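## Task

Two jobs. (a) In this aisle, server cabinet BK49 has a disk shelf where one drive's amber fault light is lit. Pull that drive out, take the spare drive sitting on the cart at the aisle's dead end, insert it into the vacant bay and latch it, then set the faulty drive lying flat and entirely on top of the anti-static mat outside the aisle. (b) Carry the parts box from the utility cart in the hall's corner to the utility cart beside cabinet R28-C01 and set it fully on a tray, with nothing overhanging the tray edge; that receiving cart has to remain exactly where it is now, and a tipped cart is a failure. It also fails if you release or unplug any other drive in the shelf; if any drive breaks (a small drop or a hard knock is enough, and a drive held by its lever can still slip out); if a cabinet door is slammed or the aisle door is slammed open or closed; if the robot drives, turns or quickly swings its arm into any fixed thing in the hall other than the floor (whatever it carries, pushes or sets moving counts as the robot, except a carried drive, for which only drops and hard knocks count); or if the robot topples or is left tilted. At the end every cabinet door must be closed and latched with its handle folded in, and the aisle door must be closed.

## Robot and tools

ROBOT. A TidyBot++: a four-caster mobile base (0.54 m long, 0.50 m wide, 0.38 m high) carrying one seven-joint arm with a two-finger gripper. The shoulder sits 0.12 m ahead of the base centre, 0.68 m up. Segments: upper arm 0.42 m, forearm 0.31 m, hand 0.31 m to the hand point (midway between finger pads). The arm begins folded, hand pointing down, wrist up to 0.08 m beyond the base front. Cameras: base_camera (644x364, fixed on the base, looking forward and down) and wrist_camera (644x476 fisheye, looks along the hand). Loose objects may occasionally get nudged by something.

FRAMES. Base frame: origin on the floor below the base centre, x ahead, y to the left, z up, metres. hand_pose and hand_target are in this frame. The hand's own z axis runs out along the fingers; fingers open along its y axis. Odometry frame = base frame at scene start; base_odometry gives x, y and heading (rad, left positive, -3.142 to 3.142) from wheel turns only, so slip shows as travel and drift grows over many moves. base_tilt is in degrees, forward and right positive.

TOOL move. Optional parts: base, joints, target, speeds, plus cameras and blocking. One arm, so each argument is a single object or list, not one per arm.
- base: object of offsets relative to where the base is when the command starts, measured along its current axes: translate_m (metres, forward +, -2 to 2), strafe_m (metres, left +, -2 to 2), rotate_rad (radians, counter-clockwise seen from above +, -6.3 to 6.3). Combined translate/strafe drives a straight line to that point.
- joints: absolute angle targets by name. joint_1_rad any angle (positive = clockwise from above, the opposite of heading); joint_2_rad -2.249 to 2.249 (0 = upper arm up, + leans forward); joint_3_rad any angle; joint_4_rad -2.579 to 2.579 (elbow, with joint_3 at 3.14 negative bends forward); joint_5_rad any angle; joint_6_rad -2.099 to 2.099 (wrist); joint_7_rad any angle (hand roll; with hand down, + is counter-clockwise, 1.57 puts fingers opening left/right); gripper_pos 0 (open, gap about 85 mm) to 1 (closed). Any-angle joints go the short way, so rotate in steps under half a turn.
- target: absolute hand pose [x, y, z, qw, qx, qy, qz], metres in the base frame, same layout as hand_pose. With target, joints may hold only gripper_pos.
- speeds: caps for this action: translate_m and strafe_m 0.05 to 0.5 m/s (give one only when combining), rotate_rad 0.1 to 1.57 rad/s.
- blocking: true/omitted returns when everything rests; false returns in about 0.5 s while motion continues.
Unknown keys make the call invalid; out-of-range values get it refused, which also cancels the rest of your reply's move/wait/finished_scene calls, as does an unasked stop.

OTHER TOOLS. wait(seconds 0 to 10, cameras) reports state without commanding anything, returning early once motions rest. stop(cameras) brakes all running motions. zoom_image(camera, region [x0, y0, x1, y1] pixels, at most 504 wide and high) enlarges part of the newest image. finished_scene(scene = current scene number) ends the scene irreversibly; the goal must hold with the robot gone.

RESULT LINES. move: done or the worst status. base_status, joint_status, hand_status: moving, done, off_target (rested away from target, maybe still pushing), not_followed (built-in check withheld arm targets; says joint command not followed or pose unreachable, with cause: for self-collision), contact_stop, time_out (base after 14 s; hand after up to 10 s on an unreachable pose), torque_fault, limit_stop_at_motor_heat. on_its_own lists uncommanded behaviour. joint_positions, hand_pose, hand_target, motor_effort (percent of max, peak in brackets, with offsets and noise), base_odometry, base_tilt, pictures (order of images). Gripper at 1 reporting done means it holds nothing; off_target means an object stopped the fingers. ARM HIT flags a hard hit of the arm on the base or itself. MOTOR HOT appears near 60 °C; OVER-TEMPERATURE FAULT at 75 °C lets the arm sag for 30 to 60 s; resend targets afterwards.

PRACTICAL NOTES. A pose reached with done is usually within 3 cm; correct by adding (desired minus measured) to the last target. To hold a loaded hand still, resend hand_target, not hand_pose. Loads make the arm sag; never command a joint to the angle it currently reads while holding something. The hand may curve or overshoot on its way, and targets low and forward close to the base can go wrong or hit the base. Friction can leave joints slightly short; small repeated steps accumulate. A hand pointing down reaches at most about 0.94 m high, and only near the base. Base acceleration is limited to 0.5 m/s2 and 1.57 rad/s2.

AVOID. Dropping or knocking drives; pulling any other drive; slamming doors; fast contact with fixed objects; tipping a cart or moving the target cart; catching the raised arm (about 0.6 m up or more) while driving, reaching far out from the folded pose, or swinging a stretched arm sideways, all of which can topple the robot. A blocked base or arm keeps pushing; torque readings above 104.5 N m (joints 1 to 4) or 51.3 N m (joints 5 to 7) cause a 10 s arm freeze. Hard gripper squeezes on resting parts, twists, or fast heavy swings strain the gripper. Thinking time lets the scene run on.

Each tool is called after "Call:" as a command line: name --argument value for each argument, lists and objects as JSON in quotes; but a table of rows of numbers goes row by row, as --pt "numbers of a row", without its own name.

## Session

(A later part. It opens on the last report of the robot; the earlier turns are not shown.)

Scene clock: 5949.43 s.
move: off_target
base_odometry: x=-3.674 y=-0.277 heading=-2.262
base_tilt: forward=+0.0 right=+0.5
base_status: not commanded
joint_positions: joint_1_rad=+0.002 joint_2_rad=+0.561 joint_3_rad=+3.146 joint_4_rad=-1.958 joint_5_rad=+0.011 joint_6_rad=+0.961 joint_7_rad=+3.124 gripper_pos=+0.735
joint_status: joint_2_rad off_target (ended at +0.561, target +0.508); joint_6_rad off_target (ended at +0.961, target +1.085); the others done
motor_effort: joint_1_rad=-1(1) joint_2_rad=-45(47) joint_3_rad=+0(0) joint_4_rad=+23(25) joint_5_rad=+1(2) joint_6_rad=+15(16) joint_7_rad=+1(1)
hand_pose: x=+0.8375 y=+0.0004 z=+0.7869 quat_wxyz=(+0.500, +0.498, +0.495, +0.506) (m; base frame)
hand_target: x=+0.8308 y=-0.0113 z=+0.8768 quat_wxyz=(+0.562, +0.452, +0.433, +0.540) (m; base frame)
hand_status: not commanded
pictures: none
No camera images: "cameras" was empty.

Call:
move --joints '{"joint_2_rad": 0.52, "joint_4_rad": -1.94, "joint_6_rad": 1.1}' --cameras '["wrist_camera"]'

Scene clock: 5953.50 s.
move: off_target
base_odometry: x=-3.674 y=-0.277 heading=-2.262
base_tilt: forward=+0.0 right=+0.5
base_status: not commanded
joint_positions: joint_1_rad=+0.002 joint_2_rad=+0.569 joint_3_rad=+3.146 joint_4_rad=-1.962 joint_5_rad=+0.011 joint_6_rad=+0.975 joint_7_rad=+3.124 gripper_pos=+0.735
joint_status: joint_2_rad off_target (ended at +0.569, target +0.520); joint_6_rad off_target (ended at +0.975, target +1.100); the others done
motor_effort: joint_1_rad=-1(1) joint_2_rad=-45(46) joint_3_rad=+0(0) joint_4_rad=+23(24) joint_5_rad=+1(2) joint_6_rad=+16(16) joint_7_rad=+1(1)
hand_pose: x=+0.8371 y=+0.0004 z=+0.7833 quat_wxyz=(+0.500, +0.498, +0.495, +0.507) (m; base frame)
hand_target: x=+0.8303 y=-0.0113 z=+0.8678 quat_wxyz=(+0.561, +0.454, +0.435, +0.538) (m; base frame)
hand_status: not commanded
pictures: wrist_camera
camera_calibration:
wrist_camera: T_world_to_cam=[[0.0356378, 0.00182421, 0.999363, -0.805395], [-0.0473669, -0.998871, 0.00351244, 0.0851725], [0.998242, -0.0474619, -0.0355112, -0.668236], [0, 0, 0, 1]] pos_world=[0.699798, 0.0548298, 0.780853]

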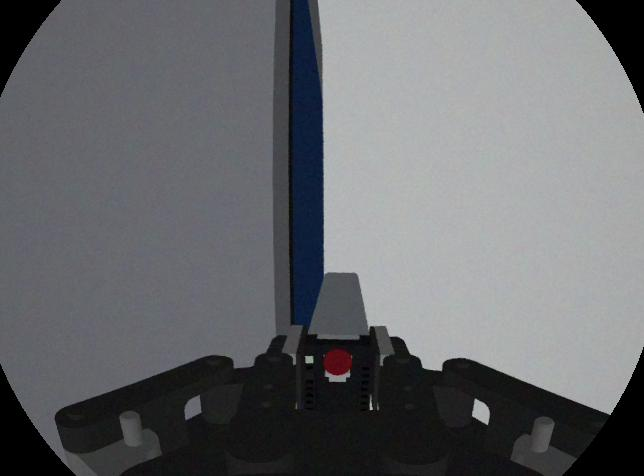

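Call:
move --base '{"translate_m": -0.006}' --speeds '{"translate_m": 0.05}' --joints '{"joint_2_rad": 0.527, "joint_4_rad": -1.955, "joint_6_rad": 1.11}' --cameras '[]'

Call:
move --joints '{"joint_2_rad": 0.535, "joint_4_rad": -1.965, "joint_6_rad": 1.12}' --cameras '[]'

Scene clock: 5965.63 s.
move: off_target
base_odometry: x=-3.670 y=-0.272 heading=-2.262
base_tilt: forward=-0.1 right=+0.5
base_status: done
joint_positions: joint_1_rad=+0.002 joint_2_rad=+0.576 joint_3_rad=+3.146 joint_4_rad=-1.980 joint_5_rad=+0.011 joint_6_rad=+0.986 joint_7_rad=+3.124 gripper_pos=+0.735
joint_status: joint_2_rad off_target (ended at +0.576, target +0.527); joint_6_rad off_target (ended at +0.986, target +1.110); the others done
motor_effort: joint_1_rad=+0(2) joint_2_rad=-45(48) joint_3_rad=+0(1) joint_4_rad=+22(24) joint_5_rad=+1(2) joint_6_rad=+16(17) joint_7_rad=+1(1)
hand_pose: x=+0.8332 y=+0.0005 z=+0.7732 quat_wxyz=(+0.497, +0.501, +0.498, +0.503) (m; base frame)
hand_target: x=+0.8282 y=-0.0114 z=+0.8584 quat_wxyz=(+0.558, +0.457, +0.439, +0.535) (m; base frame)
hand_status: not commanded
pictures: none
No camera images: "cameras" was empty.

Scene clock: 5966.17 s.
move: off_target
base_odometry: x=-3.670 y=-0.272 heading=-2.262
base_tilt: forward=-0.1 right=+0.6
base_status: not commanded
joint_positions: joint_1_rad=+0.002 joint_2_rad=+0.578 joint_3_rad=+3.146 joint_4_rad=-1.984 joint_5_rad=+0.011 joint_6_rad=+0.998 joint_7_rad=+3.125 gripper_pos=+0.735
joint_status: joint_2_rad off_target (ended at +0.578, target +0.535); joint_6_rad off_target (ended at +0.998, target +1.120); the others done
motor_effort: joint_1_rad=+0(1) joint_2_rad=-46(46) joint_3_rad=+0(0) joint_4_rad=+22(24) joint_5_rad=+1(1) joint_6_rad=+15(16) joint_7_rad=+1(1)
hand_pose: x=+0.8324 y=+0.0005 z=+0.7728 quat_wxyz=(+0.498, +0.500, +0.497, +0.505) (m; base frame)
hand_target: x=+0.8271 y=-0.0115 z=+0.8508 quat_wxyz=(+0.557, +0.459, +0.441, +0.533) (m; base frame)
hand_status: not commanded
pictures: none
No camera images: "cameras" was empty.

Call:
move --joints '{"joint_2_rad": 0.547, "joint_4_rad": -1.98, "joint_6_rad": 1.135}' --cameras '[]'

Call:
move --joints '{"joint_2_rad": 0.557, "joint_4_rad": -1.99, "joint_6_rad": 1.15}' --cameras '["wrist_camera"]'

Scene clock: 5972.00 s.
move: off_target
base_odometry: x=-3.670 y=-0.272 heading=-2.262
base_tilt: forward=-0.1 right=+0.5
base_status: not commanded
joint_positions: joint_1_rad=+0.002 joint_2_rad=+0.584 joint_3_rad=+3.146 joint_4_rad=-1.992 joint_5_rad=+0.011 joint_6_rad=+1.019 joint_7_rad=+3.126 gripper_pos=+0.735
joint_status: joint_6_rad off_target (ended at +1.019, target +1.135); the others done
motor_effort: joint_1_rad=+0(1) joint_2_rad=-44(45) joint_3_rad=+0(1) joint_4_rad=+21(22) joint_5_rad=+1(1) joint_6_rad=+14(15) joint_7_rad=+1(1)
hand_pose: x=+0.8306 y=+0.0006 z=+0.7718 quat_wxyz=(+0.500, +0.497, +0.496, +0.506) (m; base frame)
hand_target: x=+0.8252 y=-0.0116 z=+0.8395 quat_wxyz=(+0.554, +0.462, +0.444, +0.530) (m; base frame)
hand_status: not commanded
pictures: none
No camera images: "cameras" was empty.

Scene clock: 5972.53 s.
move: off_target
base_odometry: x=-3.670 y=-0.272 heading=-2.262
base_tilt: forward=-0.1 right=+0.5
base_status: not commanded
joint_positions: joint_1_rad=+0.002 joint_2_rad=+0.590 joint_3_rad=+3.146 joint_4_rad=-1.998 joint_5_rad=+0.011 joint_6_rad=+1.039 joint_7_rad=+3.126 gripper_pos=+0.735
joint_status: joint_6_rad off_target (ended at +1.039, target +1.150); the others done
motor_effort: joint_1_rad=+0(1) joint_2_rad=-43(44) joint_3_rad=+0(0) joint_4_rad=+21(22) joint_5_rad=+1(1) joint_6_rad=+14(15) joint_7_rad=+0(1)
hand_pose: x=+0.8295 y=+0.0006 z=+0.7709 quat_wxyz=(+0.503, +0.495, +0.494, +0.508) (m; base frame)
hand_target: x=+0.8239 y=-0.0116 z=+0.8322 quat_wxyz=(+0.553, +0.464, +0.446, +0.529) (m; base frame)
hand_status: not commanded
pictures: wrist_camera
camera_calibration:
wrist_camera: T_world_to_cam=[[0.0284965, 0.00342834, 0.999588, -0.787047], [-0.0469444, -0.998886, 0.00476423, 0.0837062], [0.998491, -0.0470609, -0.0283038, -0.666851], [0, 0, 0, 1]] pos_world=[0.692203, 0.0549286, 0.76745]

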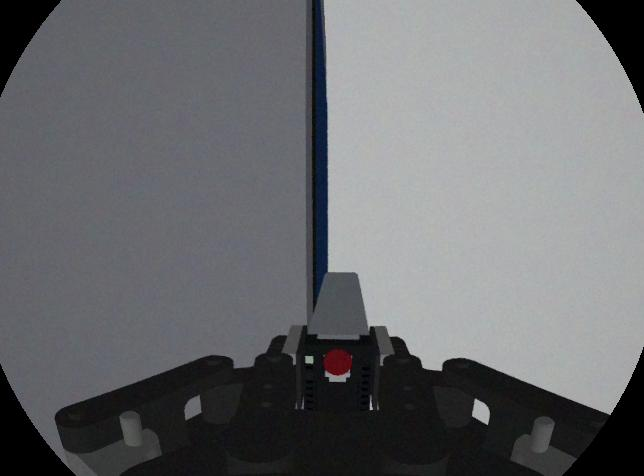

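Call:
move --joints '{"joint_2_rad": 0.575, "joint_4_rad": -2.0, "joint_6_rad": 1.16}' --cameras '[]'

Call:
move --joints '{"joint_2_rad": 0.59, "joint_4_rad": -2.01, "joint_6_rad": 1.165}' --cameras '["wrist_camera"]'

Call:
zoom_image --camera "wrist_camera" --region '[260, 240, 400, 420]'

Scene clock: 5981.17 s.
move: off_target
base_odometry: x=-3.670 y=-0.272 heading=-2.262
base_tilt: forward=+0.0 right=+0.5
base_status: not commanded
joint_positions: joint_1_rad=+0.002 joint_2_rad=+0.598 joint_3_rad=+3.146 joint_4_rad=-2.001 joint_5_rad=+0.011 joint_6_rad=+1.058 joint_7_rad=+3.128 gripper_pos=+0.735
joint_status: joint_6_rad off_target (ended at +1.058, target +1.160); the others done
motor_effort: joint_1_rad=+0(1) joint_2_rad=-41(44) joint_3_rad=+0(1) joint_4_rad=+18(20) joint_5_rad=+1(1) joint_6_rad=+12(14) joint_7_rad=+1(1)
hand_pose: x=+0.8295 y=+0.0007 z=+0.7697 quat_wxyz=(+0.505, +0.493, +0.492, +0.510) (m; base frame)
hand_target: x=+0.8238 y=-0.0117 z=+0.8178 quat_wxyz=(+0.550, +0.468, +0.451, +0.525) (m; base frame)
hand_status: not commanded
pictures: none
No camera images: "cameras" was empty.

Scene clock: 5981.73 s.
move: done
base_odometry: x=-3.670 y=-0.272 heading=-2.262
base_tilt: forward=+0.0 right=+0.5
base_status: not commanded
joint_positions: joint_1_rad=+0.002 joint_2_rad=+0.603 joint_3_rad=+3.146 joint_4_rad=-2.002 joint_5_rad=+0.011 joint_6_rad=+1.070 joint_7_rad=+3.129 gripper_pos=+0.735
joint_status: all done
motor_effort: joint_1_rad=+0(1) joint_2_rad=-40(42) joint_3_rad=+0(1) joint_4_rad=+17(19) joint_5_rad=+1(1) joint_6_rad=+11(12) joint_7_rad=+0(0)
hand_pose: x=+0.8293 y=+0.0007 z=+0.7692 quat_wxyz=(+0.507, +0.491, +0.491, +0.511) (m; base frame)
hand_target: x=+0.8233 y=-0.0117 z=+0.8041 quat_wxyz=(+0.545, +0.474, +0.456, +0.520) (m; base frame)
hand_status: not commanded
pictures: wrist_camera
camera_calibration:
wrist_camera: T_world_to_cam=[[0.0148005, 0.006382, 0.99987, -0.774137], [-0.0468528, -0.998877, 0.00706919, 0.0819895], [0.998792, -0.0469514, -0.0144849, -0.677529], [0, 0, 0, 1]] pos_world=[0.692009, 0.0550271, 0.763643]

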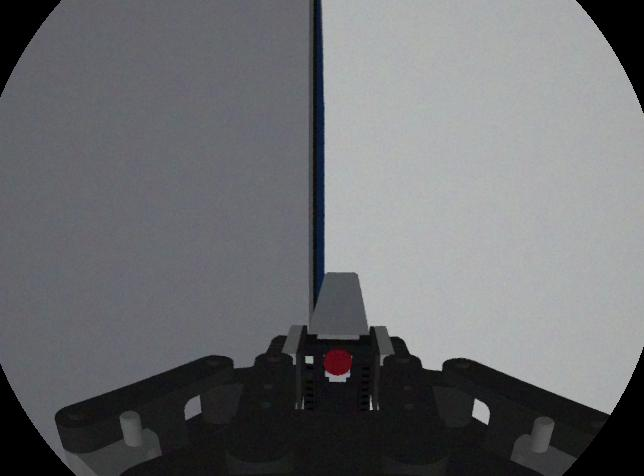

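Scaled by 2.800.

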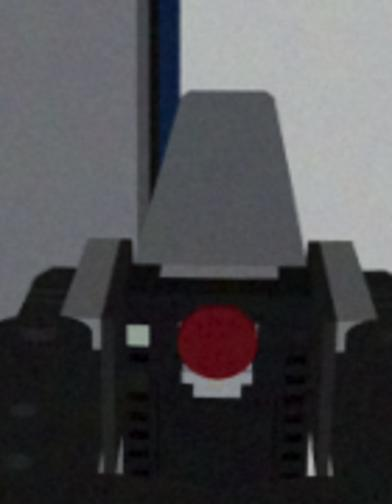

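Call:
move --joints '{"joint_2_rad": 0.605, "joint_4_rad": -2.02, "joint_6_rad": 1.155}' --cameras '[]'

Call:
move --joints '{"joint_2_rad": 0.62, "joint_4_rad": -2.025, "joint_6_rad": 1.15}' --cameras '["wrist_camera"]'

Scene clock: 5993.43 s.
move: done
base_odometry: x=-3.670 y=-0.272 heading=-2.262
base_tilt: forward=-0.1 right=+0.5
base_status: not commanded
joint_positions: joint_1_rad=+0.002 joint_2_rad=+0.604 joint_3_rad=+3.146 joint_4_rad=-2.003 joint_5_rad=+0.011 joint_6_rad=+1.072 joint_7_rad=+3.129 gripper_pos=+0.735
joint_status: all done
motor_effort: joint_1_rad=+0(1) joint_2_rad=-38(40) joint_3_rad=+0(1) joint_4_rad=+15(17) joint_5_rad=+1(1) joint_6_rad=+10(11) joint_7_rad=+0(1)
hand_pose: x=+0.8293 y=+0.0007 z=+0.7688 quat_wxyz=(+0.507, +0.491, +0.491, +0.511) (m; base frame)
hand_target: x=+0.8231 y=-0.0117 z=+0.7857 quat_wxyz=(+0.537, +0.483, +0.466, +0.512) (m; base frame)
hand_status: not commanded
pictures: none
No camera images: "cameras" was empty.

Scene clock: 5993.97 s.
move: done
base_odometry: x=-3.670 y=-0.272 heading=-2.262
base_tilt: forward=+0.0 right=+0.6
base_status: not commanded
joint_positions: joint_1_rad=+0.002 joint_2_rad=+0.606 joint_3_rad=+3.146 joint_4_rad=-2.004 joint_5_rad=+0.011 joint_6_rad=+1.078 joint_7_rad=+3.129 gripper_pos=+0.735
joint_status: all done
motor_effort: joint_1_rad=-1(1) joint_2_rad=-36(38) joint_3_rad=+0(1) joint_4_rad=+14(15) joint_5_rad=+1(1) joint_6_rad=+8(10) joint_7_rad=+0(1)
hand_pose: x=+0.8293 y=+0.0007 z=+0.7685 quat_wxyz=(+0.507, +0.490, +0.490, +0.512) (m; base frame)
hand_target: x=+0.8234 y=-0.0116 z=+0.7713 quat_wxyz=(+0.531, +0.489, +0.472, +0.506) (m; base frame)
hand_status: not commanded
pictures: wrist_camera
camera_calibration:
wrist_camera: T_world_to_cam=[[0.0116958, 0.00630586, 0.999912, -0.770913], [-0.0468775, -0.998877, 0.00684765, 0.0821834], [0.998832, -0.0469534, -0.011387, -0.679936], [0, 0, 0, 1]] pos_world=[0.692011, 0.0550271, 0.762539]

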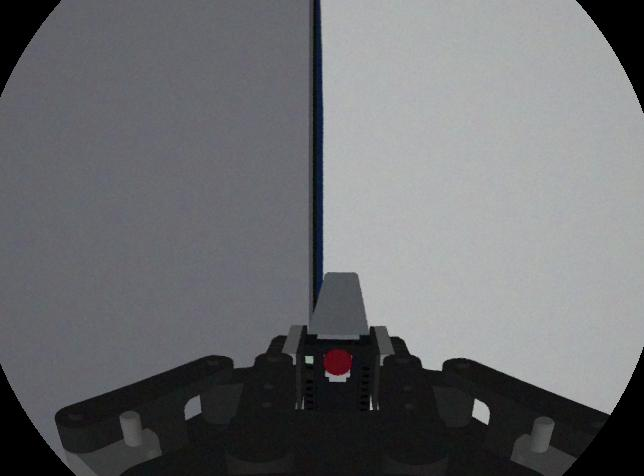

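Call:
move --joints '{"gripper_pos": 0.73}' --cameras '[]'

Call:
move --joints '{"gripper_pos": 0.71}' --cameras '[]'

Call:
move --joints '{"gripper_pos": 0.68}' --cameras '["wrist_camera"]'

Call:
zoom_image --camera "wrist_camera" --region '[260, 240, 400, 420]'

Scene clock: 6008.67 s.
move: done
base_odometry: x=-3.670 y=-0.272 heading=-2.262
base_tilt: forward=-0.1 right=+0.6
base_status: not commanded
joint_positions: joint_1_rad=+0.002 joint_2_rad=+0.607 joint_3_rad=+3.146 joint_4_rad=-2.004 joint_5_rad=+0.011 joint_6_rad=+1.078 joint_7_rad=+3.129 gripper_pos=+0.728
joint_status: all done
motor_effort: joint_1_rad=-1(2) joint_2_rad=-35(36) joint_3_rad=-1(1) joint_4_rad=+13(14) joint_5_rad=+1(1) joint_6_rad=+8(8) joint_7_rad=+0(1)
hand_pose: x=+0.8293 y=+0.0007 z=+0.7685 quat_wxyz=(+0.507, +0.490, +0.490, +0.512) (m; base frame)
hand_target: x=+0.8234 y=-0.0116 z=+0.7713 quat_wxyz=(+0.531, +0.489, +0.472, +0.506) (m; base frame)
hand_status: not commanded
pictures: none
No camera images: "cameras" was empty.

Scene clock: 6009.07 s.
move: done
base_odometry: x=-3.670 y=-0.272 heading=-2.262
base_tilt: forward=+0.0 right=+0.5
base_status: not commanded
joint_positions: joint_1_rad=+0.002 joint_2_rad=+0.607 joint_3_rad=+3.146 joint_4_rad=-2.004 joint_5_rad=+0.011 joint_6_rad=+1.079 joint_7_rad=+3.130 gripper_pos=+0.709
joint_status: all done
motor_effort: joint_1_rad=-1(1) joint_2_rad=-35(36) joint_3_rad=-1(1) joint_4_rad=+13(14) joint_5_rad=+1(1) joint_6_rad=+8(8) joint_7_rad=+0(0)
hand_pose: x=+0.8292 y=+0.0007 z=+0.7686 quat_wxyz=(+0.508, +0.490, +0.490, +0.512) (m; base frame)
hand_target: x=+0.8234 y=-0.0116 z=+0.7713 quat_wxyz=(+0.531, +0.489, +0.472, +0.506) (m; base frame)
hand_status: not commanded
pictures: none
No camera images: "cameras" was empty.

Scene clock: 6009.47 s.
move: done
base_odometry: x=-3.670 y=-0.272 heading=-2.262
base_tilt: forward=-0.1 right=+0.5
base_status: not commanded
joint_positions: joint_1_rad=+0.002 joint_2_rad=+0.607 joint_3_rad=+3.146 joint_4_rad=-2.006 joint_5_rad=+0.011 joint_6_rad=+1.082 joint_7_rad=+3.130 gripper_pos=+0.680
joint_status: all done
motor_effort: joint_1_rad=+0(1) joint_2_rad=-35(35) joint_3_rad=+0(1) joint_4_rad=+14(15) joint_5_rad=+1(1) joint_6_rad=+7(8) joint_7_rad=+0(0)
hand_pose: x=+0.8287 y=+0.0007 z=+0.7687 quat_wxyz=(+0.508, +0.490, +0.490, +0.512) (m; base frame)
hand_target: x=+0.8234 y=-0.0116 z=+0.7713 quat_wxyz=(+0.531, +0.489, +0.472, +0.506) (m; base frame)
hand_status: not commanded
pictures: wrist_camera
camera_calibration:
wrist_camera: T_world_to_cam=[[0.00992134, 0.00697715, 0.999926, -0.769627], [-0.0468825, -0.998873, 0.00743496, 0.0817111], [0.998851, -0.0469528, -0.00958305, -0.680727], [0, 0, 0, 1]] pos_world=[0.691412, 0.0550268, 0.762439]

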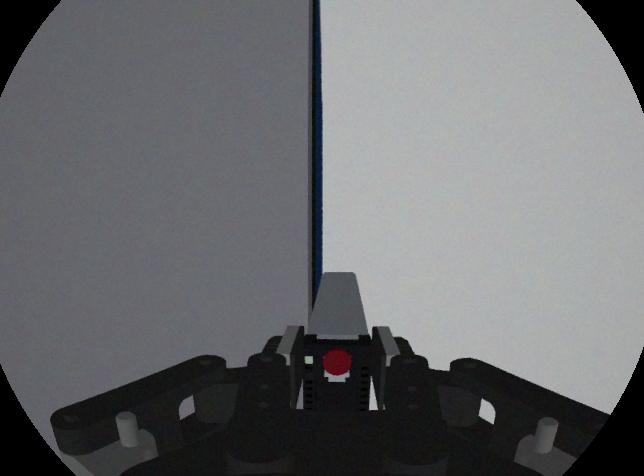

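Scaled by 2.800.

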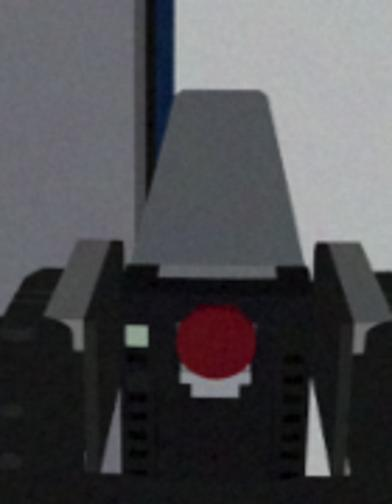

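Call:
move --joints '{"gripper_pos": 0.55}' --cameras '[]'

Call:
move --base '{"translate_m": -0.03}' --speeds '{"translate_m": 0.05}' --cameras '["wrist_camera"]'

Call:
zoom_image --camera "wrist_camera" --region '[240, 220, 420, 420]'

Scene clock: 6015.93 s.
move: done
base_odometry: x=-3.670 y=-0.272 heading=-2.262
base_tilt: forward=-0.1 right=+0.6
base_status: not commanded
joint_positions: joint_1_rad=+0.002 joint_2_rad=+0.607 joint_3_rad=+3.146 joint_4_rad=-2.006 joint_5_rad=+0.011 joint_6_rad=+1.082 joint_7_rad=+3.130 gripper_pos=+0.550
joint_status: all done
motor_effort: joint_1_rad=-1(1) joint_2_rad=-35(35) joint_3_rad=-1(1) joint_4_rad=+14(14) joint_5_rad=+1(1) joint_6_rad=+7(8) joint_7_rad=+0(0)
hand_pose: x=+0.8287 y=+0.0007 z=+0.7687 quat_wxyz=(+0.508, +0.490, +0.490, +0.512) (m; base frame)
hand_target: x=+0.8234 y=-0.0116 z=+0.7713 quat_wxyz=(+0.531, +0.489, +0.472, +0.506) (m; base frame)
hand_status: not commanded
pictures: none
No camera images: "cameras" was empty.

Scene clock: 6017.00 s.
move: done
base_odometry: x=-3.651 y=-0.249 heading=-2.262
base_tilt: forward=+0.0 right=+0.5
base_status: done
joint_positions: joint_1_rad=+0.002 joint_2_rad=+0.609 joint_3_rad=+3.146 joint_4_rad=-2.007 joint_5_rad=+0.011 joint_6_rad=+1.083 joint_7_rad=+3.130 gripper_pos=+0.550
joint_status: not commanded
motor_effort: joint_1_rad=-1(1) joint_2_rad=-35(37) joint_3_rad=+0(1) joint_4_rad=+14(15) joint_5_rad=+1(1) joint_6_rad=+8(8) joint_7_rad=+0(0)
hand_pose: x=+0.8285 y=+0.0007 z=+0.7665 quat_wxyz=(+0.507, +0.490, +0.491, +0.511) (m; base frame)
hand_target: x=+0.8234 y=-0.0116 z=+0.7713 quat_wxyz=(+0.531, +0.489, +0.472, +0.506) (m; base frame)
hand_status: not commanded
pictures: wrist_camera
camera_calibration:
wrist_camera: T_world_to_cam=[[0.0129224, 0.00695734, 0.999892, -0.769976], [-0.0468586, -0.998873, 0.00755584, 0.0816059], [0.998818, -0.0469512, -0.0125819, -0.678238], [0, 0, 0, 1]] pos_world=[0.69121, 0.0550268, 0.760743]

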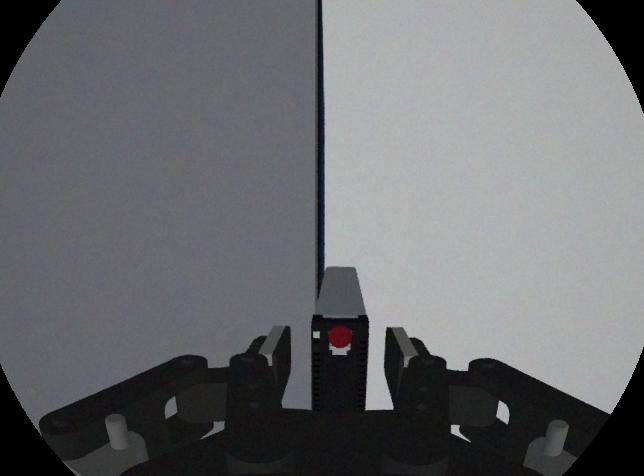

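Scaled by 2.520.

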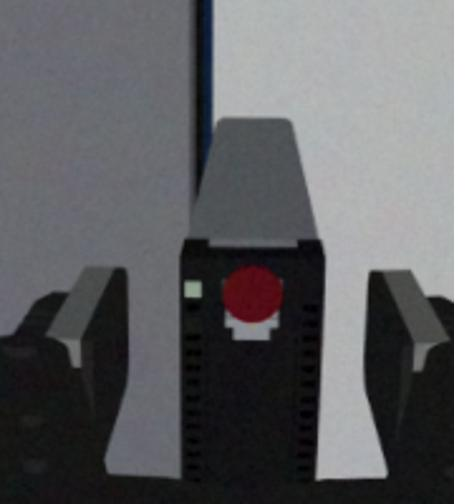

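Call:
move --base '{"translate_m": -0.25}' --speeds '{"translate_m": 0.1}' --cameras '[]'

Call:
move --joints '{"joint_2_rad": 0.25, "joint_4_rad": -2.0, "joint_6_rad": 0.7}' --cameras '[]'

Call:
move --joints '{"joint_2_rad": 0.05, "joint_4_rad": -1.93, "joint_6_rad": -0.05, "joint_7_rad": 1.55, "gripper_pos": 0.1}' --cameras '["wrist_camera"]'

Scene clock: 6045.97 s.
move: done
base_odometry: x=-3.491 y=-0.056 heading=-2.262
base_tilt: forward=-0.1 right=+0.5
base_status: done
joint_positions: joint_1_rad=+0.002 joint_2_rad=+0.612 joint_3_rad=+3.146 joint_4_rad=-2.010 joint_5_rad=+0.011 joint_6_rad=+1.084 joint_7_rad=+3.130 gripper_pos=+0.550
joint_status: not commanded
motor_effort: joint_1_rad=-1(2) joint_2_rad=-35(37) joint_3_rad=+0(1) joint_4_rad=+14(15) joint_5_rad=+1(1) joint_6_rad=+8(8) joint_7_rad=+0(0)
hand_pose: x=+0.8280 y=+0.0007 z=+0.7630 quat_wxyz=(+0.506, +0.492, +0.492, +0.510) (m; base frame)
hand_target: x=+0.8234 y=-0.0116 z=+0.7713 quat_wxyz=(+0.531, +0.489, +0.472, +0.506) (m; base frame)
hand_status: not commanded
pictures: none
No camera images: "cameras" was empty.

Scene clock: 6047.80 s.
move: done
base_odometry: x=-3.491 y=-0.056 heading=-2.262
base_tilt: forward=+0.0 right=+0.5
base_status: not commanded
joint_positions: joint_1_rad=+0.002 joint_2_rad=+0.269 joint_3_rad=+3.146 joint_4_rad=-2.010 joint_5_rad=+0.011 joint_6_rad=+0.758 joint_7_rad=+3.130 gripper_pos=+0.550
joint_status: all done
motor_effort: joint_1_rad=-1(1) joint_2_rad=-28(38) joint_3_rad=+0(1) joint_4_rad=+18(19) joint_5_rad=+1(1) joint_6_rad=+7(9) joint_7_rad=+0(0)
hand_pose: x=+0.7807 y=-0.0001 z=+0.8982 quat_wxyz=(+0.511, +0.488, +0.487, +0.513) (m; base frame)
hand_target: x=+0.7788 y=-0.0079 z=+0.8983 quat_wxyz=(+0.511, +0.504, +0.486, +0.499) (m; base frame)
hand_status: not commanded
pictures: none
No camera images: "cameras" was empty.

Scene clock: 6049.97 s.
move: done
base_odometry: x=-3.491 y=-0.056 heading=-2.262
base_tilt: forward=-0.1 right=+0.6
base_status: not commanded
joint_positions: joint_1_rad=+0.002 joint_2_rad=+0.076 joint_3_rad=+3.146 joint_4_rad=-1.949 joint_5_rad=+0.011 joint_6_rad=+0.007 joint_7_rad=+1.589 gripper_pos=+0.100
joint_status: all done
motor_effort: joint_1_rad=+0(1) joint_2_rad=-23(29) joint_3_rad=+0(0) joint_4_rad=+20(21) joint_5_rad=+1(1) joint_6_rad=+6(8) joint_7_rad=+0(1)
hand_pose: x=+0.7141 y=-0.0023 z=+0.8287 quat_wxyz=(+0.010, +0.846, +0.010, +0.533) (m; base frame)
hand_target: x=+0.7075 y=+0.0018 z=+0.8390 quat_wxyz=(-0.018, +0.849, -0.027, +0.527) (m; base frame)
hand_status: not commanded
pictures: wrist_camera
camera_calibration:
wrist_camera: T_world_to_cam=[[0.0564047, -0.998303, 0.014511, -0.0474133], [-0.477956, -0.0397596, -0.877483, 1.11629], [0.876571, 0.0425586, -0.479388, -0.0889112], [0, 0, 0, 1]] pos_world=[0.614147, 0.000834213, 0.937587]

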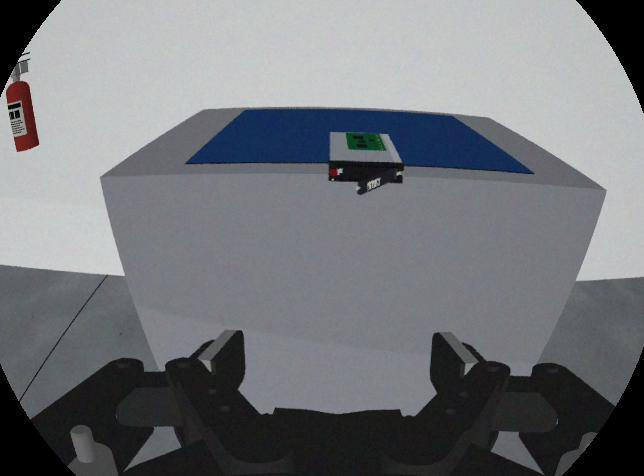

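Call:
zoom_image --camera "wrist_camera" --region '[300, 100, 440, 210]'

Scaled by 3.600.

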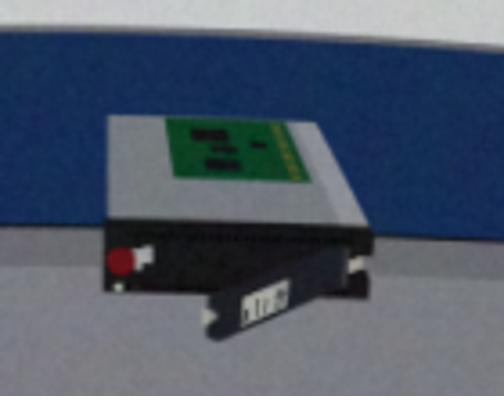

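Call:
move --base '{"strafe_m": -0.037}' --speeds '{"strafe_m": 0.1}' --joints '{"joint_2_rad": 0.09, "joint_4_rad": -1.93, "joint_6_rad": -0.16}' --cameras '["wrist_camera"]'

Scene clock: 6072.60 s.
move: done
base_odometry: x=-3.520 y=-0.032 heading=-2.263
base_tilt: forward=-0.1 right=+0.5
base_status: done
joint_positions: joint_1_rad=+0.001 joint_2_rad=+0.086 joint_3_rad=+3.146 joint_4_rad=-1.943 joint_5_rad=+0.011 joint_6_rad=-0.109 joint_7_rad=+1.589 gripper_pos=+0.100
joint_status: all done
motor_effort: joint_1_rad=+0(3) joint_2_rad=-23(25) joint_3_rad=+0(3) joint_4_rad=+20(21) joint_5_rad=+1(1) joint_6_rad=+6(8) joint_7_rad=+0(0)
hand_pose: x=+0.6997 y=-0.0019 z=+0.7946 quat_wxyz=(+0.009, +0.877, +0.010, +0.481) (m; base frame)
hand_target: x=+0.6953 y=+0.0034 z=+0.7863 quat_wxyz=(-0.018, +0.886, -0.027, +0.462) (m; base frame)
hand_status: not commanded
pictures: wrist_camera
camera_calibration:
wrist_camera: T_world_to_cam=[[0.0576795, -0.998306, 0.00758248, -0.0410951], [-0.579455, -0.0396623, -0.814038, 1.10011], [0.81296, 0.0425596, -0.580762, 0.0322547], [0, 0, 0, 1]] pos_world=[0.613611, 0.0012345, 0.914572]

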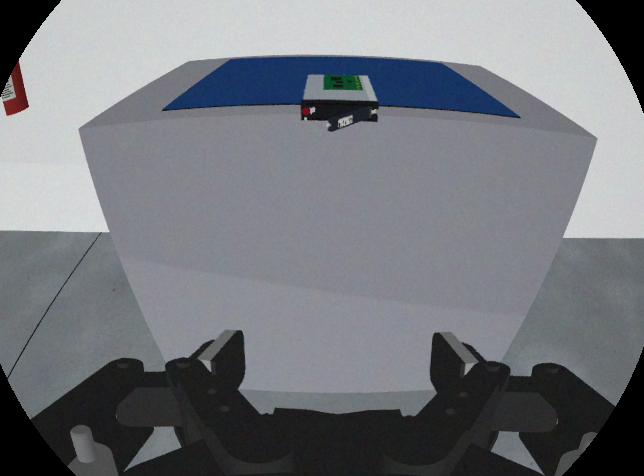

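Call:
move --joints '{"joint_2_rad": 0.125}' --cameras '[]'

Call:
move --base '{"translate_m": 0.3}' --speeds '{"translate_m": 0.12}' --cameras '["wrist_camera"]'

Scene clock: 6078.40 s.
move: done
base_odometry: x=-3.520 y=-0.032 heading=-2.263
base_tilt: forward=-0.1 right=+0.5
base_status: not commanded
joint_positions: joint_1_rad=+0.001 joint_2_rad=+0.113 joint_3_rad=+3.146 joint_4_rad=-1.943 joint_5_rad=+0.011 joint_6_rad=-0.109 joint_7_rad=+1.589 gripper_pos=+0.100
joint_status: all done
motor_effort: joint_1_rad=-1(1) joint_2_rad=-24(25) joint_3_rad=+0(0) joint_4_rad=+19(20) joint_5_rad=+1(1) joint_6_rad=+6(6) joint_7_rad=+0(0)
hand_pose: x=+0.7025 y=-0.0019 z=+0.7792 quat_wxyz=(+0.009, +0.883, +0.011, +0.469) (m; base frame)
hand_target: x=+0.6986 y=+0.0034 z=+0.7661 quat_wxyz=(-0.018, +0.894, -0.028, +0.447) (m; base frame)
hand_status: not commanded
pictures: none
No camera images: "cameras" was empty.

Scene clock: 6081.47 s.
move: done
base_odometry: x=-3.711 y=-0.263 heading=-2.263
base_tilt: forward=-0.1 right=+0.5
base_status: done
joint_positions: joint_1_rad=+0.001 joint_2_rad=+0.119 joint_3_rad=+3.146 joint_4_rad=-1.942 joint_5_rad=+0.011 joint_6_rad=-0.110 joint_7_rad=+1.589 gripper_pos=+0.100
joint_status: not commanded
motor_effort: joint_1_rad=-1(1) joint_2_rad=-24(26) joint_3_rad=+0(1) joint_4_rad=+19(21) joint_5_rad=+1(1) joint_6_rad=+6(6) joint_7_rad=+0(1)
hand_pose: x=+0.7034 y=-0.0019 z=+0.7760 quat_wxyz=(+0.009, +0.884, +0.011, +0.467) (m; base frame)
hand_target: x=+0.6986 y=+0.0034 z=+0.7661 quat_wxyz=(-0.018, +0.894, -0.028, +0.447) (m; base frame)
hand_status: not commanded
pictures: wrist_camera
camera_calibration:
wrist_camera: T_world_to_cam=[[0.0578302, -0.99831, 0.00564045, -0.0397575], [-0.605351, -0.0395584, -0.794975, 1.09047], [0.793855, 0.0425591, -0.606616, 0.051979], [0, 0, 0, 1]] pos_world=[0.621153, 0.0012348, 0.898653]

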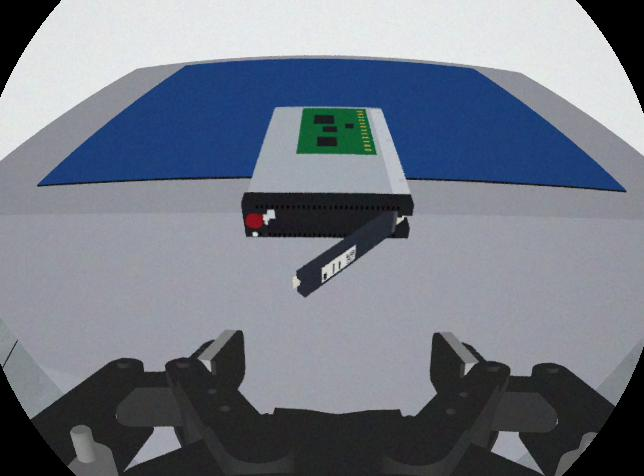

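Call:
move --joints '{"joint_2_rad": 0.085}' --cameras '[]'

Scene clock: 6090.30 s.
move: done
base_odometry: x=-3.711 y=-0.263 heading=-2.263
base_tilt: forward=-0.1 right=+0.5
base_status: not commanded
joint_positions: joint_1_rad=+0.001 joint_2_rad=+0.105 joint_3_rad=+3.146 joint_4_rad=-1.942 joint_5_rad=+0.011 joint_6_rad=-0.110 joint_7_rad=+1.589 gripper_pos=+0.100
joint_status: all done
motor_effort: joint_1_rad=+0(1) joint_2_rad=-24(26) joint_3_rad=+0(0) joint_4_rad=+20(20) joint_5_rad=+1(1) joint_6_rad=+6(6) joint_7_rad=+0(0)
hand_pose: x=+0.7020 y=-0.0019 z=+0.7843 quat_wxyz=(+0.009, +0.881, +0.010, +0.473) (m; base frame)
hand_target: x=+0.6948 y=+0.0034 z=+0.7892 quat_wxyz=(-0.018, +0.885, -0.027, +0.464) (m; base frame)
hand_status: not commanded
pictures: none
No camera images: "cameras" was empty.

Call:
move --base '{"translate_m": 0.05}' --speeds '{"translate_m": 0.06}' --cameras '["wrist_camera"]'

Call:
zoom_image --camera "wrist_camera" --region '[180, 220, 480, 400]'

Scene clock: 6095.97 s.
move: done
base_odometry: x=-3.743 y=-0.302 heading=-2.263
base_tilt: forward=+0.0 right=+0.5
base_status: done
joint_positions: joint_1_rad=+0.001 joint_2_rad=+0.103 joint_3_rad=+3.146 joint_4_rad=-1.941 joint_5_rad=+0.011 joint_6_rad=-0.110 joint_7_rad=+1.589 gripper_pos=+0.100
joint_status: not commanded
motor_effort: joint_1_rad=-1(1) joint_2_rad=-24(27) joint_3_rad=+0(1) joint_4_rad=+20(21) joint_5_rad=+1(1) joint_6_rad=+6(6) joint_7_rad=+0(1)
hand_pose: x=+0.7018 y=-0.0019 z=+0.7857 quat_wxyz=(+0.009, +0.880, +0.010, +0.474) (m; base frame)
hand_target: x=+0.6948 y=+0.0034 z=+0.7892 quat_wxyz=(-0.018, +0.885, -0.027, +0.464) (m; base frame)
hand_status: not commanded
pictures: wrist_camera
camera_calibration:
wrist_camera: T_world_to_cam=[[0.0577911, -0.998306, 0.00666783, -0.0405061], [-0.592228, -0.0396589, -0.804794, 1.09576], [0.803695, 0.042561, -0.593517, 0.0419266], [0, 0, 0, 1]] pos_world=[0.617582, 0.00123451, 0.907011]

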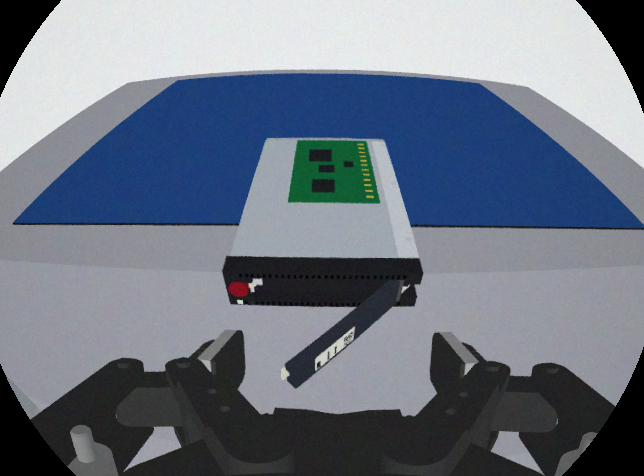

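Scaled by 1.680.

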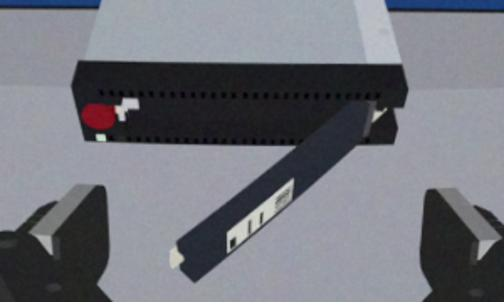

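Call:
move --base '{"strafe_m": 0.006}' --speeds '{"strafe_m": 0.05}' --cameras '[]'

Call:
move --base '{"translate_m": 0.03}' --speeds '{"translate_m": 0.05}' --cameras '["wrist_camera"]'

Call:
zoom_image --camera "wrist_camera" --region '[180, 220, 480, 400]'

Scene clock: 6109.83 s.
move: done
base_odometry: x=-3.739 y=-0.306 heading=-2.263
base_tilt: forward=-0.1 right=+0.5
base_status: done
joint_positions: joint_1_rad=+0.000 joint_2_rad=+0.103 joint_3_rad=+3.145 joint_4_rad=-1.941 joint_5_rad=+0.011 joint_6_rad=-0.110 joint_7_rad=+1.589 gripper_pos=+0.100
joint_status: not commanded
motor_effort: joint_1_rad=+0(3) joint_2_rad=-23(25) joint_3_rad=+1(3) joint_4_rad=+20(20) joint_5_rad=+1(1) joint_6_rad=+6(6) joint_7_rad=+0(0)
hand_pose: x=+0.7018 y=-0.0011 z=+0.7857 quat_wxyz=(+0.009, +0.880, +0.011, +0.474) (m; base frame)
hand_target: x=+0.6948 y=+0.0034 z=+0.7892 quat_wxyz=(-0.018, +0.885, -0.027, +0.464) (m; base frame)
hand_status: not commanded
pictures: none
No camera images: "cameras" was empty.

Scene clock: 6110.90 s.
move: done
base_odometry: x=-3.758 y=-0.329 heading=-2.263
base_tilt: forward=-0.1 right=+0.5
base_status: done
joint_positions: joint_1_rad=+0.000 joint_2_rad=+0.102 joint_3_rad=+3.145 joint_4_rad=-1.941 joint_5_rad=+0.011 joint_6_rad=-0.110 joint_7_rad=+1.589 gripper_pos=+0.100
joint_status: not commanded
motor_effort: joint_1_rad=+0(2) joint_2_rad=-23(27) joint_3_rad=+0(1) joint_4_rad=+20(21) joint_5_rad=+1(1) joint_6_rad=+6(7) joint_7_rad=+0(0)
hand_pose: x=+0.7017 y=-0.0011 z=+0.7863 quat_wxyz=(+0.009, +0.880, +0.011, +0.474) (m; base frame)
hand_target: x=+0.6948 y=+0.0034 z=+0.7892 quat_wxyz=(-0.018, +0.885, -0.027, +0.464) (m; base frame)
hand_status: not commanded
pictures: wrist_camera
camera_calibration:
wrist_camera: T_world_to_cam=[[0.0590854, -0.998231, 0.0066433, -0.0405793], [-0.591392, -0.0403644, -0.805373, 1.09608], [0.804217, 0.043657, -0.592731, 0.0413139], [0, 0, 0, 1]] pos_world=[0.617383, 0.00193137, 0.907509]

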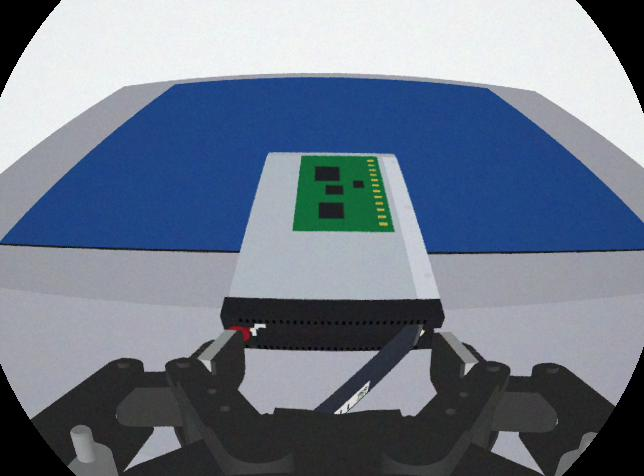

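Scaled by 1.680.

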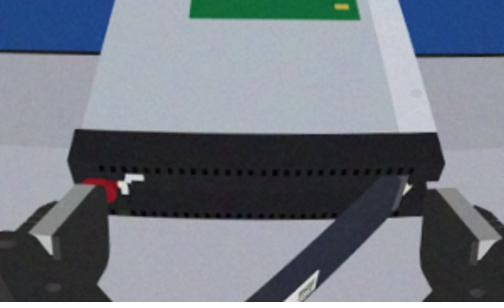

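Call:
move --base '{"translate_m": 0.06}' --speeds '{"translate_m": 0.05}' --cameras '["wrist_camera"]'

Call:
move --base '{"translate_m": 0.15}' --speeds '{"translate_m": 0.05}' --cameras '["wrist_camera"]'

Scene clock: 6117.10 s.
move: done
base_odometry: x=-3.796 y=-0.376 heading=-2.263
base_tilt: forward=-0.1 right=+0.6
base_status: done
joint_positions: joint_1_rad=-0.001 joint_2_rad=+0.092 joint_3_rad=+3.145 joint_4_rad=-1.940 joint_5_rad=+0.011 joint_6_rad=-0.115 joint_7_rad=+1.589 gripper_pos=+0.100
joint_status: not commanded
motor_effort: joint_1_rad=-1(2) joint_2_rad=-23(24) joint_3_rad=+0(3) joint_4_rad=+20(21) joint_5_rad=+1(1) joint_6_rad=+6(7) joint_7_rad=+0(0)
hand_pose: x=+0.7000 y=-0.0005 z=+0.7910 quat_wxyz=(+0.008, +0.879, +0.012, +0.477) (m; base frame)
hand_target: x=+0.6948 y=+0.0034 z=+0.7892 quat_wxyz=(-0.018, +0.885, -0.027, +0.464) (m; base frame)
hand_status: not commanded
pictures: wrist_camera
camera_calibration:
wrist_camera: T_world_to_cam=[[0.0602712, -0.998158, 0.00693892, -0.0408695], [-0.587146, -0.0410733, -0.808438, 1.09832], [0.807234, 0.0446514, -0.58854, 0.0400727], [0, 0, 0, 1]] pos_world=[0.614992, 0.00252833, 0.911796]

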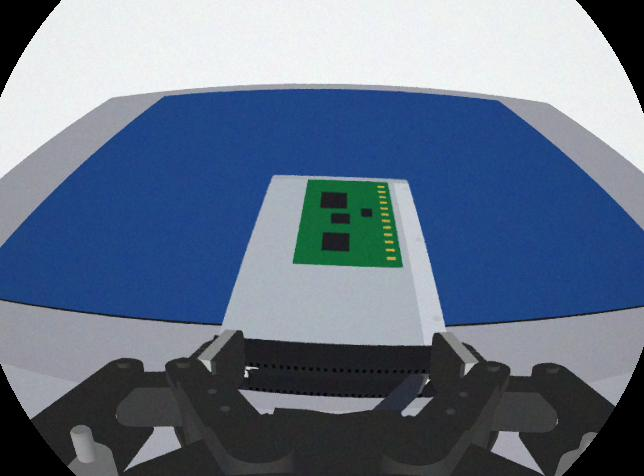

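Scene clock: 6120.57 s.
move: done
base_odometry: x=-3.892 y=-0.491 heading=-2.263
base_tilt: forward=-0.1 right=+0.5
base_status: done
joint_positions: joint_1_rad=-0.001 joint_2_rad=+0.090 joint_3_rad=+3.145 joint_4_rad=-1.940 joint_5_rad=+0.011 joint_6_rad=-0.119 joint_7_rad=+1.589 gripper_pos=+0.100
joint_status: not commanded
motor_effort: joint_1_rad=+0(1) joint_2_rad=-23(24) joint_3_rad=+0(1) joint_4_rad=+20(22) joint_5_rad=+1(1) joint_6_rad=+6(8) joint_7_rad=+0(1)
hand_pose: x=+0.6993 y=-0.0005 z=+0.7916 quat_wxyz=(+0.008, +0.879, +0.012, +0.476) (m; base frame)
hand_target: x=+0.6948 y=+0.0034 z=+0.7892 quat_wxyz=(-0.018, +0.885, -0.027, +0.464) (m; base frame)
hand_status: not commanded
pictures: wrist_camera
camera_calibration:
wrist_camera: T_world_to_cam=[[0.0601955, -0.998163, 0.00693201, -0.0407852], [-0.588024, -0.0410716, -0.8078, 1.0985], [0.8066, 0.0445498, -0.589416, 0.042161], [0, 0, 0, 1]] pos_world=[0.61439, 0.00252843, 0.912498]

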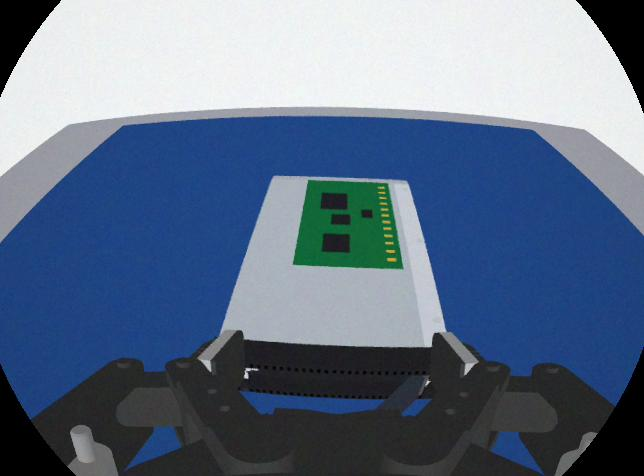

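Call:
move --base '{"translate_m": 0.04}' --speeds '{"translate_m": 0.05}' --cameras '[]'

Call:
move --base '{"translate_m": -0.3}' --speeds '{"translate_m": 0.1}' --cameras '["wrist_camera"]'

Call:
zoom_image --camera "wrist_camera" --region '[180, 60, 480, 260]'

Scene clock: 6133.00 s.
move: done
base_odometry: x=-3.917 y=-0.522 heading=-2.262
base_tilt: forward=-0.1 right=+0.5
base_status: done
joint_positions: joint_1_rad=-0.001 joint_2_rad=+0.088 joint_3_rad=+3.145 joint_4_rad=-1.940 joint_5_rad=+0.011 joint_6_rad=-0.122 joint_7_rad=+1.589 gripper_pos=+0.100
joint_status: not commanded
motor_effort: joint_1_rad=+0(1) joint_2_rad=-23(24) joint_3_rad=+0(1) joint_4_rad=+20(22) joint_5_rad=+1(1) joint_6_rad=+6(8) joint_7_rad=+0(0)
hand_pose: x=+0.6987 y=-0.0005 z=+0.7921 quat_wxyz=(+0.008, +0.879, +0.012, +0.476) (m; base frame)
hand_target: x=+0.6948 y=+0.0034 z=+0.7892 quat_wxyz=(-0.018, +0.885, -0.027, +0.464) (m; base frame)
hand_status: not commanded
pictures: none
No camera images: "cameras" was empty.

Scene clock: 6136.53 s.
move: done
base_odometry: x=-3.726 y=-0.291 heading=-2.262
base_tilt: forward=-0.1 right=+0.6
base_status: done
joint_positions: joint_1_rad=-0.001 joint_2_rad=+0.089 joint_3_rad=+3.145 joint_4_rad=-1.939 joint_5_rad=+0.011 joint_6_rad=-0.122 joint_7_rad=+1.589 gripper_pos=+0.100
joint_status: not commanded
motor_effort: joint_1_rad=+0(1) joint_2_rad=-23(27) joint_3_rad=+0(1) joint_4_rad=+20(21) joint_5_rad=+1(1) joint_6_rad=+6(7) joint_7_rad=+0(0)
hand_pose: x=+0.6990 y=-0.0005 z=+0.7917 quat_wxyz=(+0.008, +0.880, +0.012, +0.476) (m; base frame)
hand_target: x=+0.6948 y=+0.0034 z=+0.7892 quat_wxyz=(-0.018, +0.885, -0.027, +0.464) (m; base frame)
hand_status: not commanded
pictures: wrist_camera
camera_calibration:
wrist_camera: T_world_to_cam=[[0.0602053, -0.998163, 0.00685013, -0.0407057], [-0.589123, -0.0410719, -0.806999, 1.09849], [0.805797, 0.04455, -0.590514, 0.0439395], [0, 0, 0, 1]] pos_world=[0.614188, 0.00252843, 0.912702]

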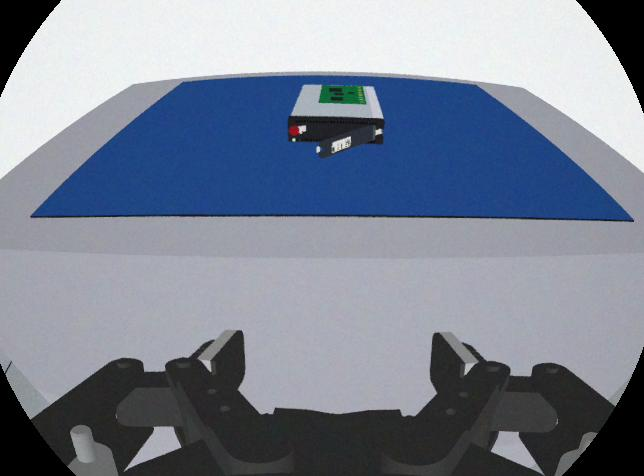

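Scaled by 1.680.

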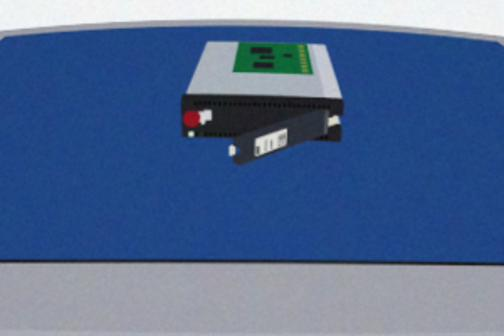

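Call:
move --joints '{"joint_2_rad": -0.39, "joint_4_rad": -2.26, "joint_6_rad": 0.3, "gripper_pos": 0.5}' --cameras '[]'

Call:
move --joints '{"joint_2_rad": -0.96, "joint_4_rad": -2.04, "joint_6_rad": -0.27}' --cameras '[]'

Call:
move --joints '{"joint_2_rad": -1.48, "joint_4_rad": -1.86, "joint_6_rad": -1.08}' --base '{"translate_m": -0.2}' --speeds '{"translate_m": 0.15}' --cameras '[]'

Call:
move --base '{"rotate_rad": 1.57}' --speeds '{"rotate_rad": 0.6}' --cameras '["base_camera", "wrist_camera"]'

Scene clock: 6177.10 s.
move: done
base_odometry: x=-3.726 y=-0.291 heading=-2.262
base_tilt: forward=-0.1 right=+0.6
base_status: not commanded
joint_positions: joint_1_rad=-0.001 joint_2_rad=-0.371 joint_3_rad=+3.145 joint_4_rad=-2.236 joint_5_rad=+0.011 joint_6_rad=+0.230 joint_7_rad=+1.589 gripper_pos=+0.500
joint_status: all done
motor_effort: joint_1_rad=-1(1) joint_2_rad=-8(25) joint_3_rad=+1(1) joint_4_rad=+22(23) joint_5_rad=+1(1) joint_6_rad=+7(9) joint_7_rad=+0(1)
hand_pose: x=+0.5781 y=+0.0008 z=+0.9626 quat_wxyz=(+0.009, +0.730, +0.010, +0.684) (m; base frame)
hand_target: x=+0.5707 y=-0.0030 z=+0.9785 quat_wxyz=(-0.018, +0.706, -0.027, +0.707) (m; base frame)
hand_status: not commanded
pictures: none
No camera images: "cameras" was empty.

Scene clock: 6179.23 s.
move: done
base_odometry: x=-3.726 y=-0.291 heading=-2.262
base_tilt: forward=-0.1 right=+0.5
base_status: not commanded
joint_positions: joint_1_rad=-0.001 joint_2_rad=-0.946 joint_3_rad=+3.145 joint_4_rad=-2.057 joint_5_rad=+0.011 joint_6_rad=-0.212 joint_7_rad=+1.589 gripper_pos=+0.500
joint_status: all done
motor_effort: joint_1_rad=+0(1) joint_2_rad=+10(12) joint_3_rad=+1(1) joint_4_rad=+21(23) joint_5_rad=+1(1) joint_6_rad=+7(9) joint_7_rad=+0(0)
hand_pose: x=+0.3611 y=-0.0009 z=+1.1438 quat_wxyz=(+0.012, +0.614, +0.007, +0.789) (m; base frame)
hand_target: x=+0.3553 y=+0.0049 z=+1.1396 quat_wxyz=(-0.029, +0.625, -0.016, +0.780) (m; base frame)
hand_status: not commanded
pictures: none
No camera images: "cameras" was empty.

Scene clock: 6181.37 s.
move: done
base_odometry: x=-3.598 y=-0.137 heading=-2.263
base_tilt: forward=-0.1 right=+0.5
base_status: done
joint_positions: joint_1_rad=-0.001 joint_2_rad=-1.473 joint_3_rad=+3.145 joint_4_rad=-1.873 joint_5_rad=+0.011 joint_6_rad=-1.022 joint_7_rad=+1.589 gripper_pos=+0.500
joint_status: all done
motor_effort: joint_1_rad=+0(1) joint_2_rad=+25(27) joint_3_rad=+1(2) joint_4_rad=+12(23) joint_5_rad=+1(1) joint_6_rad=+7(9) joint_7_rad=+0(0)
hand_pose: x=+0.1304 y=-0.0028 z=+1.0587 quat_wxyz=(+0.011, +0.652, +0.003, +0.758) (m; base frame)
hand_target: x=+0.1257 y=+0.0136 z=+1.0464 quat_wxyz=(-0.029, +0.667, +0.001, +0.745) (m; base frame)
hand_status: not commanded
pictures: none
No camera images: "cameras" was empty.

Scene clock: 6184.67 s.
move: done
base_odometry: x=-3.598 y=-0.137 heading=-0.693
base_tilt: forward=-0.1 right=+0.5
base_status: done
joint_positions: joint_1_rad=-0.001 joint_2_rad=-1.473 joint_3_rad=+3.145 joint_4_rad=-1.873 joint_5_rad=+0.011 joint_6_rad=-1.023 joint_7_rad=+1.589 gripper_pos=+0.500
joint_status: not commanded
motor_effort: joint_1_rad=+0(3) joint_2_rad=+25(25) joint_3_rad=+1(2) joint_4_rad=+12(13) joint_5_rad=+1(2) joint_6_rad=+7(8) joint_7_rad=+0(1)
hand_pose: x=+0.1304 y=-0.0028 z=+1.0582 quat_wxyz=(+0.011, +0.653, +0.003, +0.757) (m; base frame)
hand_target: x=+0.1257 y=+0.0136 z=+1.0464 quat_wxyz=(-0.029, +0.667, +0.001, +0.745) (m; base frame)
hand_status: not commanded
pictures: base_camera, wrist_camera
camera_calibration:
wrist_camera: T_world_to_cam=[[0.0355288, -0.998687, 0.0369094, -0.0392881], [0.0964614, -0.0333333, -0.994778, 1.08789], [0.994702, 0.0389036, 0.0951505, -0.0907451], [0, 0, 0, 1]] pos_world=[-0.0132788, 0.000556615, 1.09229]

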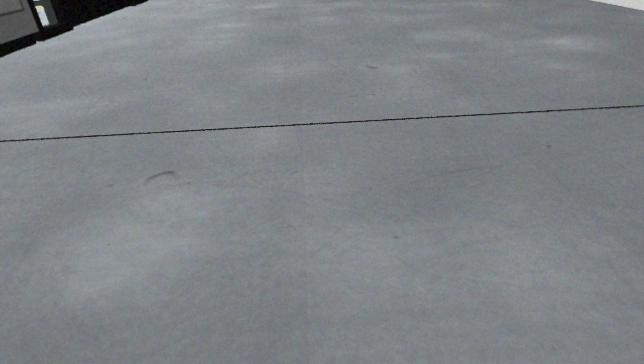

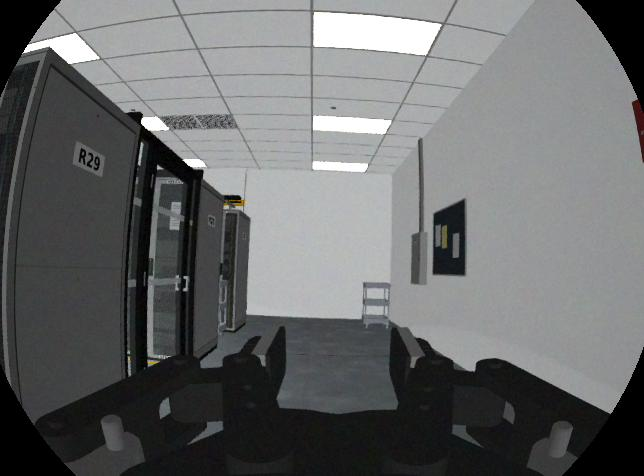

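Call:
zoom_image --camera "wrist_camera" --region '[100, 130, 420, 370]'

Scaled by 1.575.

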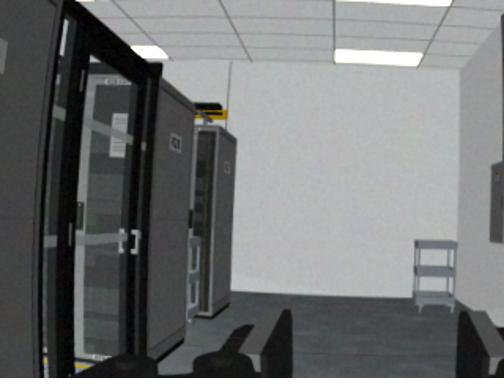

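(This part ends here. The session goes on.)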